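## Task

Take the foam block off the desk and put it on the counter. The task fails if any carton from the desk lands on the floor, or if the robot topples or is left leaning.

## Robot and tools

ROBOT. A four-wheel base, 0.76 m long and 0.64 m wide, where every wheel both steers and drives. On it sits a body that folds in a Z shape (shank, thigh, chest), with two 7-joint arms, parallel-jaw grippers and a head camera. Each hand also has a wrist camera. Cameras are named head_camera, left_wrist_camera and right_wrist_camera. Loose objects may occasionally get a small push from outside.

FRAMES. All positions are in metres, in the base frame unless stated otherwise. Its origin is on the floor below the centre of the wheels. x points forward, y to the left, z up. Odometry (base_odometry) is the base frame as it was when the scene began. It counts wheel rotation, so slipping shows up as travel. Headings are in radians, positive to the left. The hand point is where the closed pads meet. The fingers point along the hand's z axis and close along its y axis.

TOOL move. One action per call. The cameras argument is a list of camera names, or ["all"], or []. A call with no action just reports state and images, including the scene number. An action is one of four kinds:
(a) base and/or joints, optionally with speeds or min_time_s.
(b) target alone, or with min_time_s.
(c) where alone.
- base: exactly one key, and each is an offset from the current base position. translate_m (forward +, -4.5 to 4.5), strafe_m (left +, -4.5 to 4.5) or rotate_rad (counter-clockwise +, -3.2 to 3.2). The wheels need up to about 1.1 s to re-steer before moving. The base does not stop on contact.
- joints: a single object that maps joint names to absolute angles in radians. The names are the body_* joints, left_arm_joint1..7_rad, right_arm_joint1..7_rad, left_gripper_rad, right_gripper_rad and the head_* joints. Gripper: 0 is open (pads 0.090 m apart), -0.45 gives about 0.050 m, -0.91 is closed. Body postures, given as (ankle, knee, waist pitch): stand -0.8636, 1.434, -0.6306; tall -0.2, 0.4, -0.2; low -1, 2.3, -1.3; bow -0.9, 1.3, 0.2; lean -0.8636, 1.434, -0.194; stoop -0.4, 0.7, 0.2. Left arm rest: 1.759, -1.166, -1.575, -1.764, -0.427, 0, 0. Left arm fold: 2.445, -1.518, -1.534, -2.102, -0.31, 0.586, 0.209. For the right arm, flip the sign of joints 1, 3, 5 and 7. |joint6|+|joint7| must stay at or below 1.87.
- speeds: top speeds for this action only. Base 0.04 to 1.4 m/s; rotation 0.1 to 1.78 rad/s; body 0.1 to 1.21; head 0.3 to 2.5; grippers 0.1 to 8.5. min_time_s (0.1 to 8) sets a lower bound on how long the arm and head motions take. Arms top out at 0.5 rad/s.
- target: an absolute pose for one hand. side is "left" or "right". x, y, z are in metres in the base frame (-3 to 3). pitch_deg: 90 is fingers pointing down, 0 is level, range -30 to 95. heading_deg: 0 is forward, counter-clockwise positive. roll_deg is optional; 0 or 180 fixes which side the camera faces. Heading and roll are limited to ±360. arc:true allows a checked curved path. The body stays still during a target move. A straight path is tried first, and one call runs at most 8.6 s. If the result says "short (part of ...)", send the same call again.
- where: 1 to 12 [u, v] pixels taken from the newest full head_camera image (672x420). It returns base-frame points, or "no place" when there is no depth reading there. Depth does not work closer than 0.32 m, near the image edges, or through clear objects. After the base or camera moves, use a fresh image.

TOOL wait: seconds (0 to 10), plus optional cameras. Nothing new is commanded.
TOOL zoom_image: camera and region [x0,y0,x1,y1], at most 504x504 pixels of that camera's newest image.
TOOL read_manual: returns only the licence text.
TOOL finished_scene: scene is the current scene number. Call it only once the item sits on the counter and will stay there. It cannot be undone. After ending the first scene, make no further calls in that same reply.

RESULTS. The "move" field is done when everything finished; otherwise it shows the worst status. Per-motion statuses:
- off_target: the motion may still be pushing.
- contact_stop or time_out: that whole group of joints froze and dropped its targets.
- not_followed: the self-collision check held the arm back.
- refused: nothing moved.
- reached: within 10 mm and 2°.
- short: a distance is given.
Hand lines give the position, pitch, heading, roll, fingers_toward and jaws_along. Near straight down, trust the vectors. If a gripper stops wider than commanded, it is holding something. If a hand ends short of its goal after placing an object, the object is resting on a surface. arms_held 1 means collision detection has frozen both arms. Commands to arms are then refused until the load goes away. You can still move the base, body or grippers, or set the object down, to clear it. Also watch base_tilt, the MOTOR HOT and OVER-TEMPERATURE FAULT lines, and TORQUE FAULT, which stops an arm for 10 s.

AVOID.
- Knocking cartons off the desk.
- Dropping or throwing objects from any height.
- Arms hitting or squeezing each other, which can end the scene.
- Hard pushes into furniture.
- Tipping: never set the ankle or knee alone to 0 from stand, and don't drive while bent past bow.
- Driving in stoop with both arms reaching out, or with a heavy load far out.

USEFUL HABITS.
- Fold the arm you aren't using before driving close to furniture.
- Unfold arms only when clear of obstacles.
- Put the arm out before bowing.
- Carry loads of 0.6 kg or more with the fingers pointing down.
- A 1 kg load makes the hand sag about 2 to 4.5 cm.

Each tool is called after "Emit:" in YAML: its name, and indented under it one key for each argument.

## Session

Emit:
move:
  joints: {"head_yaw_rad":-1.4}
  cameras: ["head_camera"]

Emit:
move:
  joints: {"head_yaw_rad":1.4}
  cameras: ["head_camera"]

Emit:
move:
  joints: {"head_yaw_rad":0}
  cameras: ["head_camera"]

Scene clock: 1.93 s.
Joint torques (N m): left_arm=[-16.56 10.5 -5.74 -13.98 0.05 -2.54 0.08] | right_arm=[14.48 7.68 5.9 -14.41 0.07 -2.26 0.04]
move: done
base_odometry: x=+0.000 y=+0.000 heading=+0.000
turned_by_wheels: +0.000
turned_by_imu: +0.000
base_tilt: forward=+0.1 right=+0.8
base_status: not commanded
joint_positions: body_ankle_rad=-0.864 body_knee_rad=+1.434 body_waist_pitch_rad=-0.631 body_waist_roll_rad=+0.000 body_waist_yaw_rad=+0.000 left_arm_joint1_rad=+1.723 left_arm_joint2_rad=-1.172 left_arm_joint3_rad=-1.590 left_arm_joint4_rad=-1.792 left_arm_joint5_rad=-0.442 left_arm_joint6_rad=-0.013 left_arm_joint7_rad=+0.012 left_gripper_rad=+0.000 right_arm_joint1_rad=-1.808 right_arm_joint2_rad=-1.183 right_arm_joint3_rad=+1.531 right_arm_joint4_rad=-1.729 right_arm_joint5_rad=+0.421 right_arm_joint6_rad=+0.076 right_arm_joint7_rad=+0.011 right_gripper_rad=+0.000 head_yaw_rad=-1.400 head_roll_rad=+0.000 head_pitch_rad=+0.000
joint_status: all done
arms_held: 0
arms_held_load: -
chest: x=+0.0060 y=+0.0000 z=+1.1944 quat_wxyz=(+1.000, +0.000, -0.030, +0.000) (m; base frame)
head_camera_pose: x=+0.0152 y=-0.0936 z=+1.5607 quat_wxyz=(+0.061, -0.067, +0.822, -0.563) (m; base frame)
left_hand: x=+0.6100 y=+0.3243 z=+0.9900 quat_wxyz=(+0.037, +0.659, -0.005, +0.751) pitch_deg=-7.6 heading_deg=-3.2 roll_deg=+177.6 fingers_toward=(+0.99, -0.06, +0.13) jaws_along=(-0.06, -1.00, +0.04) (m; base frame)
right_hand: x=+0.5850 y=-0.2948 z=+0.8629 quat_wxyz=(+0.053, -0.748, -0.023, -0.661) pitch_deg=+6.9 heading_deg=+6.4 roll_deg=+182.8 fingers_toward=(+0.99, +0.11, -0.12) jaws_along=(+0.10, -0.99, -0.05) (m; base frame)
pictures: head_camera
camera_calibration:
head_camera: T_world_to_cam=[[-0.98358, -0.17894, -0.0234617, 0.0348432], [-0.0428366, 0.357767, -0.932828, 1.49008], [0.175314, -0.916506, -0.359557, 0.472664], [0, 0, 0, 1]] pos_world=[0.0152362, -0.0936666, 1.56076]

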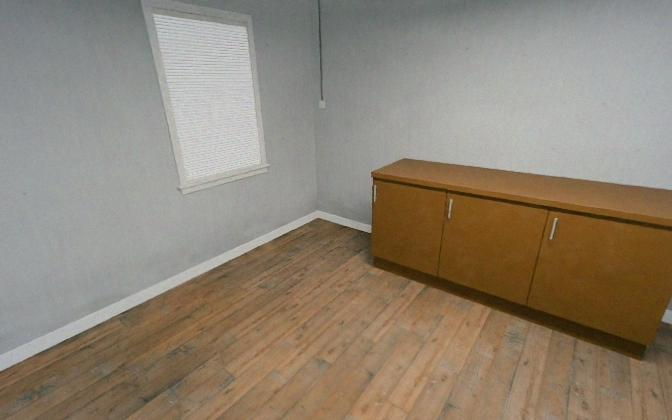

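Scene clock: 5.27 s.
Joint torques (N m): left_arm=[-16.37 10.46 -5.78 -13.95 0.11 -2.56 0.03] | right_arm=[14.55 7.69 5.98 -14.53 -0.04 -2.33 0.04]
move: done
base_odometry: x=+0.000 y=+0.000 heading=+0.000
turned_by_wheels: +0.000
turned_by_imu: +0.000
base_tilt: forward=+0.1 right=+0.9
base_status: not commanded
joint_positions: body_ankle_rad=-0.864 body_knee_rad=+1.434 body_waist_pitch_rad=-0.631 body_waist_roll_rad=+0.000 body_waist_yaw_rad=+0.000 left_arm_joint1_rad=+1.723 left_arm_joint2_rad=-1.172 left_arm_joint3_rad=-1.590 left_arm_joint4_rad=-1.792 left_arm_joint5_rad=-0.442 left_arm_joint6_rad=-0.013 left_arm_joint7_rad=+0.012 left_gripper_rad=+0.000 right_arm_joint1_rad=-1.808 right_arm_joint2_rad=-1.183 right_arm_joint3_rad=+1.531 right_arm_joint4_rad=-1.729 right_arm_joint5_rad=+0.421 right_arm_joint6_rad=+0.076 right_arm_joint7_rad=+0.011 right_gripper_rad=+0.000 head_yaw_rad=+1.400 head_roll_rad=+0.000 head_pitch_rad=+0.000
joint_status: all done
arms_held: 0
arms_held_load: -
chest: x=+0.0060 y=+0.0000 z=+1.1944 quat_wxyz=(+1.000, +0.000, -0.030, +0.000) (m; base frame)
head_camera_pose: x=-0.0392 y=+0.1030 z=+1.5574 quat_wxyz=(+0.560, -0.823, +0.040, -0.085) (m; base frame)
left_hand: x=+0.6100 y=+0.3243 z=+0.9900 quat_wxyz=(+0.037, +0.659, -0.005, +0.751) pitch_deg=-7.6 heading_deg=-3.2 roll_deg=+177.6 fingers_toward=(+0.99, -0.06, +0.13) jaws_along=(-0.06, -1.00, +0.04) (m; base frame)
right_hand: x=+0.5850 y=-0.2948 z=+0.8629 quat_wxyz=(+0.053, -0.748, -0.023, -0.661) pitch_deg=+6.9 heading_deg=+6.4 roll_deg=+182.8 fingers_toward=(+0.99, +0.11, -0.12) jaws_along=(+0.10, -0.99, -0.05) (m; base frame)
pictures: head_camera
camera_calibration:
head_camera: T_world_to_cam=[[0.982392, -0.160829, 0.0950815, -0.0929477], [0.0292431, -0.370276, -0.928461, 1.48535], [0.18453, 0.914893, -0.359053, 0.472178], [0, 0, 0, 1]] pos_world=[-0.0392564, 0.103048, 1.55746]

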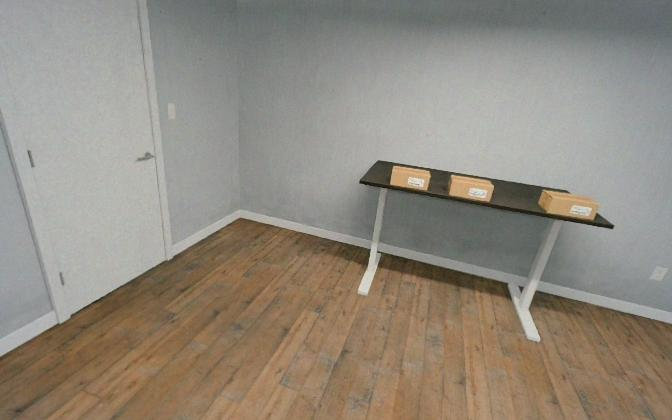

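Scene clock: 7.20 s.
Joint torques (N m): left_arm=[-16.3 10.48 -5.79 -14.02 0.17 -2.53 0.02] | right_arm=[14.59 7.54 5.85 -14.28 -0.22 -2.21 0.03]
move: done
base_odometry: x=+0.000 y=+0.000 heading=+0.000
turned_by_wheels: +0.000
turned_by_imu: +0.000
base_tilt: forward=+0.2 right=+0.9
base_status: not commanded
joint_positions: body_ankle_rad=-0.864 body_knee_rad=+1.434 body_waist_pitch_rad=-0.631 body_waist_roll_rad=+0.000 body_waist_yaw_rad=+0.000 left_arm_joint1_rad=+1.723 left_arm_joint2_rad=-1.172 left_arm_joint3_rad=-1.590 left_arm_joint4_rad=-1.792 left_arm_joint5_rad=-0.442 left_arm_joint6_rad=-0.013 left_arm_joint7_rad=+0.012 left_gripper_rad=+0.000 right_arm_joint1_rad=-1.808 right_arm_joint2_rad=-1.183 right_arm_joint3_rad=+1.531 right_arm_joint4_rad=-1.729 right_arm_joint5_rad=+0.421 right_arm_joint6_rad=+0.076 right_arm_joint7_rad=+0.011 right_gripper_rad=+0.000 head_yaw_rad=+0.000 head_roll_rad=+0.000 head_pitch_rad=+0.000
joint_status: all done
arms_held: 0
arms_held_load: -
chest: x=+0.0060 y=+0.0000 z=+1.1944 quat_wxyz=(+1.000, +0.000, -0.030, +0.000) (m; base frame)
head_camera_pose: x=+0.0707 y=+0.0277 z=+1.5641 quat_wxyz=(+0.405, -0.582, +0.563, -0.423) (m; base frame)
left_hand: x=+0.6100 y=+0.3243 z=+0.9900 quat_wxyz=(+0.037, +0.659, -0.005, +0.751) pitch_deg=-7.6 heading_deg=-3.2 roll_deg=+177.6 fingers_toward=(+0.99, -0.06, +0.13) jaws_along=(-0.06, -1.00, +0.04) (m; base frame)
right_hand: x=+0.5850 y=-0.2948 z=+0.8629 quat_wxyz=(+0.053, -0.748, -0.023, -0.661) pitch_deg=+6.9 heading_deg=+6.4 roll_deg=+182.8 fingers_toward=(+0.99, +0.11, -0.12) jaws_along=(+0.10, -0.99, -0.05) (m; base frame)
pictures: head_camera

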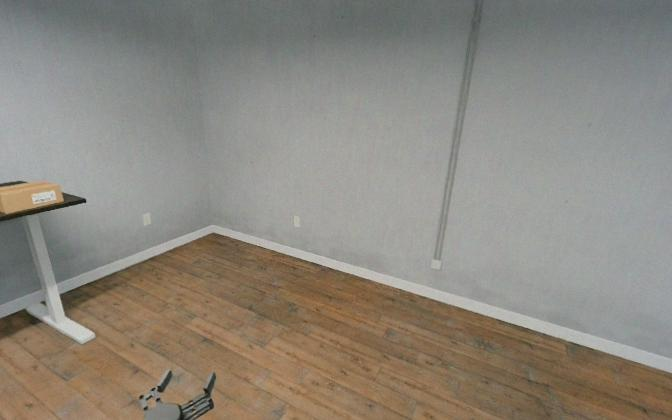

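Emit:
move:
  base: {"rotate_rad":1.3}
  cameras: ["head_camera"]

Emit:
zoom_image:
  camera: "head_camera"
  region: [250, 120, 640, 300]

Scene clock: 11.67 s.
Joint torques (N m): left_arm=[-16.66 10.51 -5.55 -14.12 0.03 -2.45 0.03] | right_arm=[14.45 7.65 6.07 -14.38 0.01 -2.41 0.03]
move: done
base_odometry: x=+0.000 y=+0.000 heading=+1.300
turned_by_wheels: +1.300
turned_by_imu: +1.292
base_tilt: forward=+0.2 right=+0.8
base_status: done
joint_positions: body_ankle_rad=-0.864 body_knee_rad=+1.434 body_waist_pitch_rad=-0.631 body_waist_roll_rad=+0.000 body_waist_yaw_rad=+0.000 left_arm_joint1_rad=+1.723 left_arm_joint2_rad=-1.172 left_arm_joint3_rad=-1.591 left_arm_joint4_rad=-1.792 left_arm_joint5_rad=-0.442 left_arm_joint6_rad=-0.013 left_arm_joint7_rad=+0.012 left_gripper_rad=+0.000 right_arm_joint1_rad=-1.807 right_arm_joint2_rad=-1.183 right_arm_joint3_rad=+1.530 right_arm_joint4_rad=-1.729 right_arm_joint5_rad=+0.421 right_arm_joint6_rad=+0.076 right_arm_joint7_rad=+0.011 right_gripper_rad=+0.000 head_yaw_rad=+0.000 head_roll_rad=+0.000 head_pitch_rad=+0.000
joint_status: not commanded
arms_held: 0
arms_held_load: -
chest: x=+0.0060 y=+0.0000 z=+1.1944 quat_wxyz=(+1.000, +0.000, -0.030, +0.000) (m; base frame)
head_camera_pose: x=+0.0707 y=+0.0277 z=+1.5641 quat_wxyz=(+0.406, -0.582, +0.563, -0.423) (m; base frame)
left_hand: x=+0.6098 y=+0.3247 z=+0.9898 quat_wxyz=(+0.036, +0.659, -0.005, +0.751) pitch_deg=-7.5 heading_deg=-3.2 roll_deg=+177.6 fingers_toward=(+0.99, -0.05, +0.13) jaws_along=(-0.06, -1.00, +0.04) (m; base frame)
right_hand: x=+0.5853 y=-0.2945 z=+0.8634 quat_wxyz=(+0.053, -0.748, -0.024, -0.662) pitch_deg=+6.8 heading_deg=+6.4 roll_deg=+182.8 fingers_toward=(+0.99, +0.11, -0.12) jaws_along=(+0.11, -0.99, -0.05) (m; base frame)
pictures: head_camera
camera_calibration:
head_camera: T_world_to_cam=[[0.00734645, -0.999317, 0.0362203, -0.0295432], [-0.312812, -0.0367, -0.949106, 1.50757], [0.949787, -0.00435759, -0.312868, 0.422391], [0, 0, 0, 1]] pos_world=[0.0706222, 0.0276455, 1.56407]

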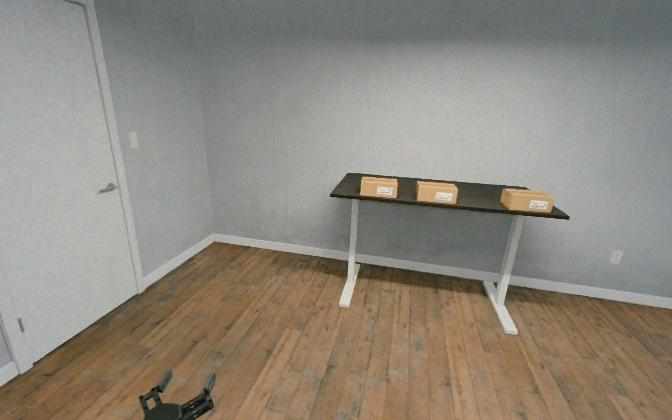

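Scaled by 1.292.

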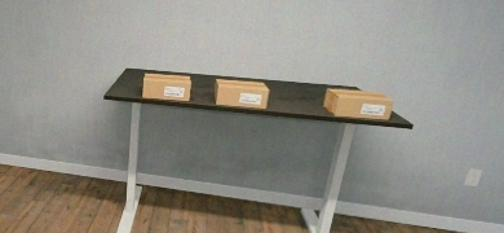

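Emit:
move:
  where:
    - [334,193]
    - [565,215]
    - [348,177]
    - [529,190]
    - [378,189]
    - [437,194]
    - [525,203]
    - [430,205]

Scene clock: 12.43 s.
Joint torques (N m): left_arm=[-16.91 10.34 -5.49 -13.96 0.04 -2.47 0.02] | right_arm=[13.92 7.28 6.05 -14.3 0.08 -2.38 0.02]
base_odometry: x=+0.000 y=+0.000 heading=+1.300
turned_by_wheels: +0.000
turned_by_imu: +0.000
base_tilt: forward=+0.2 right=+0.9
where, head_camera: pixel (334, 193): x +2.226, y +0.033, z +0.974; pixel (565, 215): x +1.945, y -1.389, z +0.965; pixel (348, 177): x +2.735, y -0.079, z +0.979; pixel (529, 190): x +2.148, y -1.260, z +1.065; pixel (378, 189): x +2.183, y -0.264, z +1.025; pixel (437, 194): x +2.127, y -0.648, z +1.020; pixel (525, 203): x +2.007, y -1.166, z +1.015; pixel (430, 205): x +2.102, y -0.604, z +0.950. By the robot's depth camera.
base_status: done
joint_positions: body_ankle_rad=-0.864 body_knee_rad=+1.434 body_waist_pitch_rad=-0.631 body_waist_roll_rad=+0.000 body_waist_yaw_rad=+0.000 left_arm_joint1_rad=+1.723 left_arm_joint2_rad=-1.172 left_arm_joint3_rad=-1.591 left_arm_joint4_rad=-1.792 left_arm_joint5_rad=-0.442 left_arm_joint6_rad=-0.013 left_arm_joint7_rad=+0.012 left_gripper_rad=+0.000 right_arm_joint1_rad=-1.807 right_arm_joint2_rad=-1.183 right_arm_joint3_rad=+1.530 right_arm_joint4_rad=-1.729 right_arm_joint5_rad=+0.421 right_arm_joint6_rad=+0.076 right_arm_joint7_rad=+0.011 right_gripper_rad=+0.000 head_yaw_rad=+0.000 head_roll_rad=+0.000 head_pitch_rad=+0.000
joint_status: not commanded
arms_held: 0
arms_held_load: -
chest: x=+0.0060 y=+0.0000 z=+1.1944 quat_wxyz=(+1.000, +0.000, -0.030, +0.000) (m; base frame)
head_camera_pose: x=+0.0707 y=+0.0277 z=+1.5641 quat_wxyz=(+0.406, -0.582, +0.563, -0.423) (m; base frame)
left_hand: x=+0.6098 y=+0.3247 z=+0.9898 quat_wxyz=(+0.036, +0.659, -0.005, +0.751) pitch_deg=-7.5 heading_deg=-3.2 roll_deg=+177.6 fingers_toward=(+0.99, -0.05, +0.13) jaws_along=(-0.06, -1.00, +0.04) (m; base frame)
right_hand: x=+0.5853 y=-0.2945 z=+0.8634 quat_wxyz=(+0.053, -0.748, -0.024, -0.662) pitch_deg=+6.8 heading_deg=+6.4 roll_deg=+182.8 fingers_toward=(+0.99, +0.11, -0.12) jaws_along=(+0.11, -0.99, -0.05) (m; base frame)
pictures: none

Emit:
move:
  base: {"rotate_rad":-0.195}
  joints: {"body_ankle_rad":-0.2,"body_knee_rad":0.4,"body_waist_pitch_rad":-0.2}

Emit:
move:
  base: {"translate_m":1.2}

Emit:
move:
  base: {"strafe_m":-0.25}
  cameras: ["head_camera"]

Scene clock: 19.47 s.
Joint torques (N m): left_arm=[-14.65 10.21 -5.93 -14.07 0.11 -2.49 0.03] | right_arm=[13.27 7.44 5.63 -14.58 -0.07 -2.36 0.05]
move: done
base_odometry: x=+0.000 y=+0.000 heading=+1.105
turned_by_wheels: -0.195
turned_by_imu: -0.194
base_tilt: forward=+0.1 right=+0.8
base_status: done
joint_positions: body_ankle_rad=-0.200 body_knee_rad=+0.400 body_waist_pitch_rad=-0.200 body_waist_roll_rad=+0.000 body_waist_yaw_rad=+0.000 left_arm_joint1_rad=+1.723 left_arm_joint2_rad=-1.172 left_arm_joint3_rad=-1.590 left_arm_joint4_rad=-1.792 left_arm_joint5_rad=-0.442 left_arm_joint6_rad=-0.013 left_arm_joint7_rad=+0.012 left_gripper_rad=+0.000 right_arm_joint1_rad=-1.808 right_arm_joint2_rad=-1.183 right_arm_joint3_rad=+1.531 right_arm_joint4_rad=-1.729 right_arm_joint5_rad=+0.421 right_arm_joint6_rad=+0.076 right_arm_joint7_rad=+0.011 right_gripper_rad=+0.000 head_yaw_rad=+0.000 head_roll_rad=+0.000 head_pitch_rad=+0.000
joint_status: all done
arms_held: 0
arms_held_load: -
chest: x=+0.1059 y=+0.0000 z=+1.3667 quat_wxyz=(+1.000, +0.000, +0.000, +0.000) (m; base frame)
head_camera_pose: x=+0.1926 y=+0.0276 z=+1.7318 quat_wxyz=(+0.388, -0.595, +0.575, -0.406) (m; base frame)
left_hand: x=+0.6966 y=+0.3240 z=+1.1265 quat_wxyz=(+0.037, +0.681, -0.004, +0.731) pitch_deg=-4.1 heading_deg=-3.2 roll_deg=+177.4 fingers_toward=(+1.00, -0.06, +0.07) jaws_along=(-0.06, -1.00, +0.04) (m; base frame)
right_hand: x=+0.6637 y=-0.2951 z=+1.0008 quat_wxyz=(+0.053, -0.768, -0.022, -0.638) pitch_deg=+10.3 heading_deg=+6.4 roll_deg=+183.2 fingers_toward=(+0.98, +0.11, -0.18) jaws_along=(+0.10, -0.99, -0.05) (m; base frame)
pictures: none

Scene clock: 24.53 s.
Joint torques (N m): left_arm=[-14.72 10.23 -5.69 -14.12 0.19 -2.55 0.02] | right_arm=[11.75 8.15 5.7 -14.07 -0.06 -2.31 -0.01]
move: done
base_odometry: x=+0.535 y=+1.074 heading=+1.107
turned_by_wheels: +0.002
turned_by_imu: +0.000
base_tilt: forward=+0.2 right=+0.9
base_status: done
joint_positions: body_ankle_rad=-0.200 body_knee_rad=+0.400 body_waist_pitch_rad=-0.200 body_waist_roll_rad=+0.000 body_waist_yaw_rad=+0.000 left_arm_joint1_rad=+1.722 left_arm_joint2_rad=-1.172 left_arm_joint3_rad=-1.590 left_arm_joint4_rad=-1.792 left_arm_joint5_rad=-0.442 left_arm_joint6_rad=-0.013 left_arm_joint7_rad=+0.012 left_gripper_rad=+0.000 right_arm_joint1_rad=-1.807 right_arm_joint2_rad=-1.183 right_arm_joint3_rad=+1.531 right_arm_joint4_rad=-1.729 right_arm_joint5_rad=+0.421 right_arm_joint6_rad=+0.076 right_arm_joint7_rad=+0.011 right_gripper_rad=+0.000 head_yaw_rad=+0.000 head_roll_rad=+0.000 head_pitch_rad=+0.000
joint_status: not commanded
arms_held: 0
arms_held_load: -
chest: x=+0.1062 y=+0.0000 z=+1.3667 quat_wxyz=(+1.000, +0.000, +0.000, +0.000) (m; base frame)
head_camera_pose: x=+0.1931 y=+0.0277 z=+1.7318 quat_wxyz=(+0.388, -0.595, +0.575, -0.405) (m; base frame)
left_hand: x=+0.6969 y=+0.3243 z=+1.1267 quat_wxyz=(+0.037, +0.681, -0.004, +0.731) pitch_deg=-4.1 heading_deg=-3.2 roll_deg=+177.4 fingers_toward=(+1.00, -0.06, +0.07) jaws_along=(-0.06, -1.00, +0.04) (m; base frame)
right_hand: x=+0.6645 y=-0.2949 z=+1.0015 quat_wxyz=(+0.053, -0.767, -0.022, -0.639) pitch_deg=+10.2 heading_deg=+6.4 roll_deg=+183.2 fingers_toward=(+0.98, +0.11, -0.18) jaws_along=(+0.10, -0.99, -0.05) (m; base frame)
pictures: none

Scene clock: 28.33 s.
Joint torques (N m): left_arm=[-14.42 10.82 -5.7 -13.82 0.12 -2.51 0.1] | right_arm=[12.47 7.19 5.51 -14.17 -0.01 -2.24 0.13]
move: done
base_odometry: x=+0.759 y=+0.963 heading=+1.106
turned_by_wheels: -0.001
turned_by_imu: +0.003
base_tilt: forward=+0.2 right=+0.9
base_status: done
joint_positions: body_ankle_rad=-0.200 body_knee_rad=+0.400 body_waist_pitch_rad=-0.200 body_waist_roll_rad=+0.000 body_waist_yaw_rad=+0.000 left_arm_joint1_rad=+1.722 left_arm_joint2_rad=-1.173 left_arm_joint3_rad=-1.590 left_arm_joint4_rad=-1.792 left_arm_joint5_rad=-0.442 left_arm_joint6_rad=-0.013 left_arm_joint7_rad=+0.012 left_gripper_rad=+0.000 right_arm_joint1_rad=-1.807 right_arm_joint2_rad=-1.182 right_arm_joint3_rad=+1.531 right_arm_joint4_rad=-1.729 right_arm_joint5_rad=+0.421 right_arm_joint6_rad=+0.076 right_arm_joint7_rad=+0.010 right_gripper_rad=+0.000 head_yaw_rad=+0.000 head_roll_rad=+0.000 head_pitch_rad=+0.000
joint_status: not commanded
arms_held: 0
arms_held_load: -
chest: x=+0.1062 y=+0.0000 z=+1.3667 quat_wxyz=(+1.000, +0.000, +0.000, +0.000) (m; base frame)
head_camera_pose: x=+0.1931 y=+0.0276 z=+1.7318 quat_wxyz=(+0.388, -0.595, +0.575, -0.405) (m; base frame)
left_hand: x=+0.6968 y=+0.3240 z=+1.1267 quat_wxyz=(+0.037, +0.681, -0.003, +0.731) pitch_deg=-4.2 heading_deg=-3.2 roll_deg=+177.4 fingers_toward=(+1.00, -0.06, +0.07) jaws_along=(-0.06, -1.00, +0.05) (m; base frame)
right_hand: x=+0.6644 y=-0.2951 z=+1.0014 quat_wxyz=(+0.053, -0.767, -0.022, -0.639) pitch_deg=+10.3 heading_deg=+6.4 roll_deg=+183.1 fingers_toward=(+0.98, +0.11, -0.18) jaws_along=(+0.10, -0.99, -0.05) (m; base frame)
pictures: head_camera
camera_calibration:
head_camera: T_world_to_cam=[[0.00917557, -0.999323, 0.0356364, -0.0358581], [-0.369798, -0.0365024, -0.928395, 1.68016], [0.929067, -0.00465969, -0.369882, 0.46131], [0, 0, 0, 1]] pos_world=[0.193059, 0.0276455, 1.73176]

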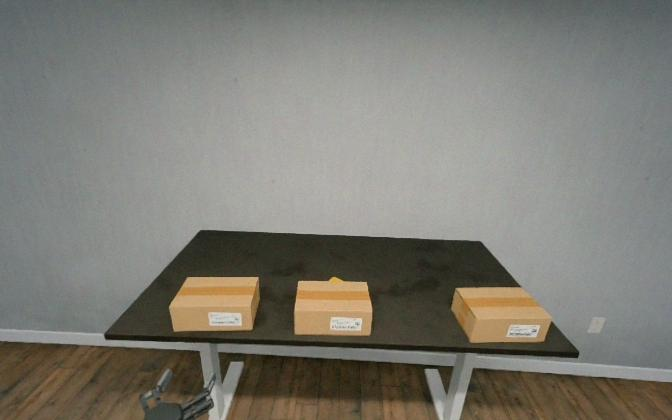

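Emit:
zoom_image:
  camera: "head_camera"
  region: [270, 250, 400, 350]

Emit:
move:
  where:
    - [336,281]
    - [297,282]
    - [370,283]
    - [372,293]
    - [295,310]
    - [371,334]
    - [390,290]
    - [340,344]
    - [280,300]
    - [186,279]
    - [258,280]
    - [456,290]

Scaled by 3.877.

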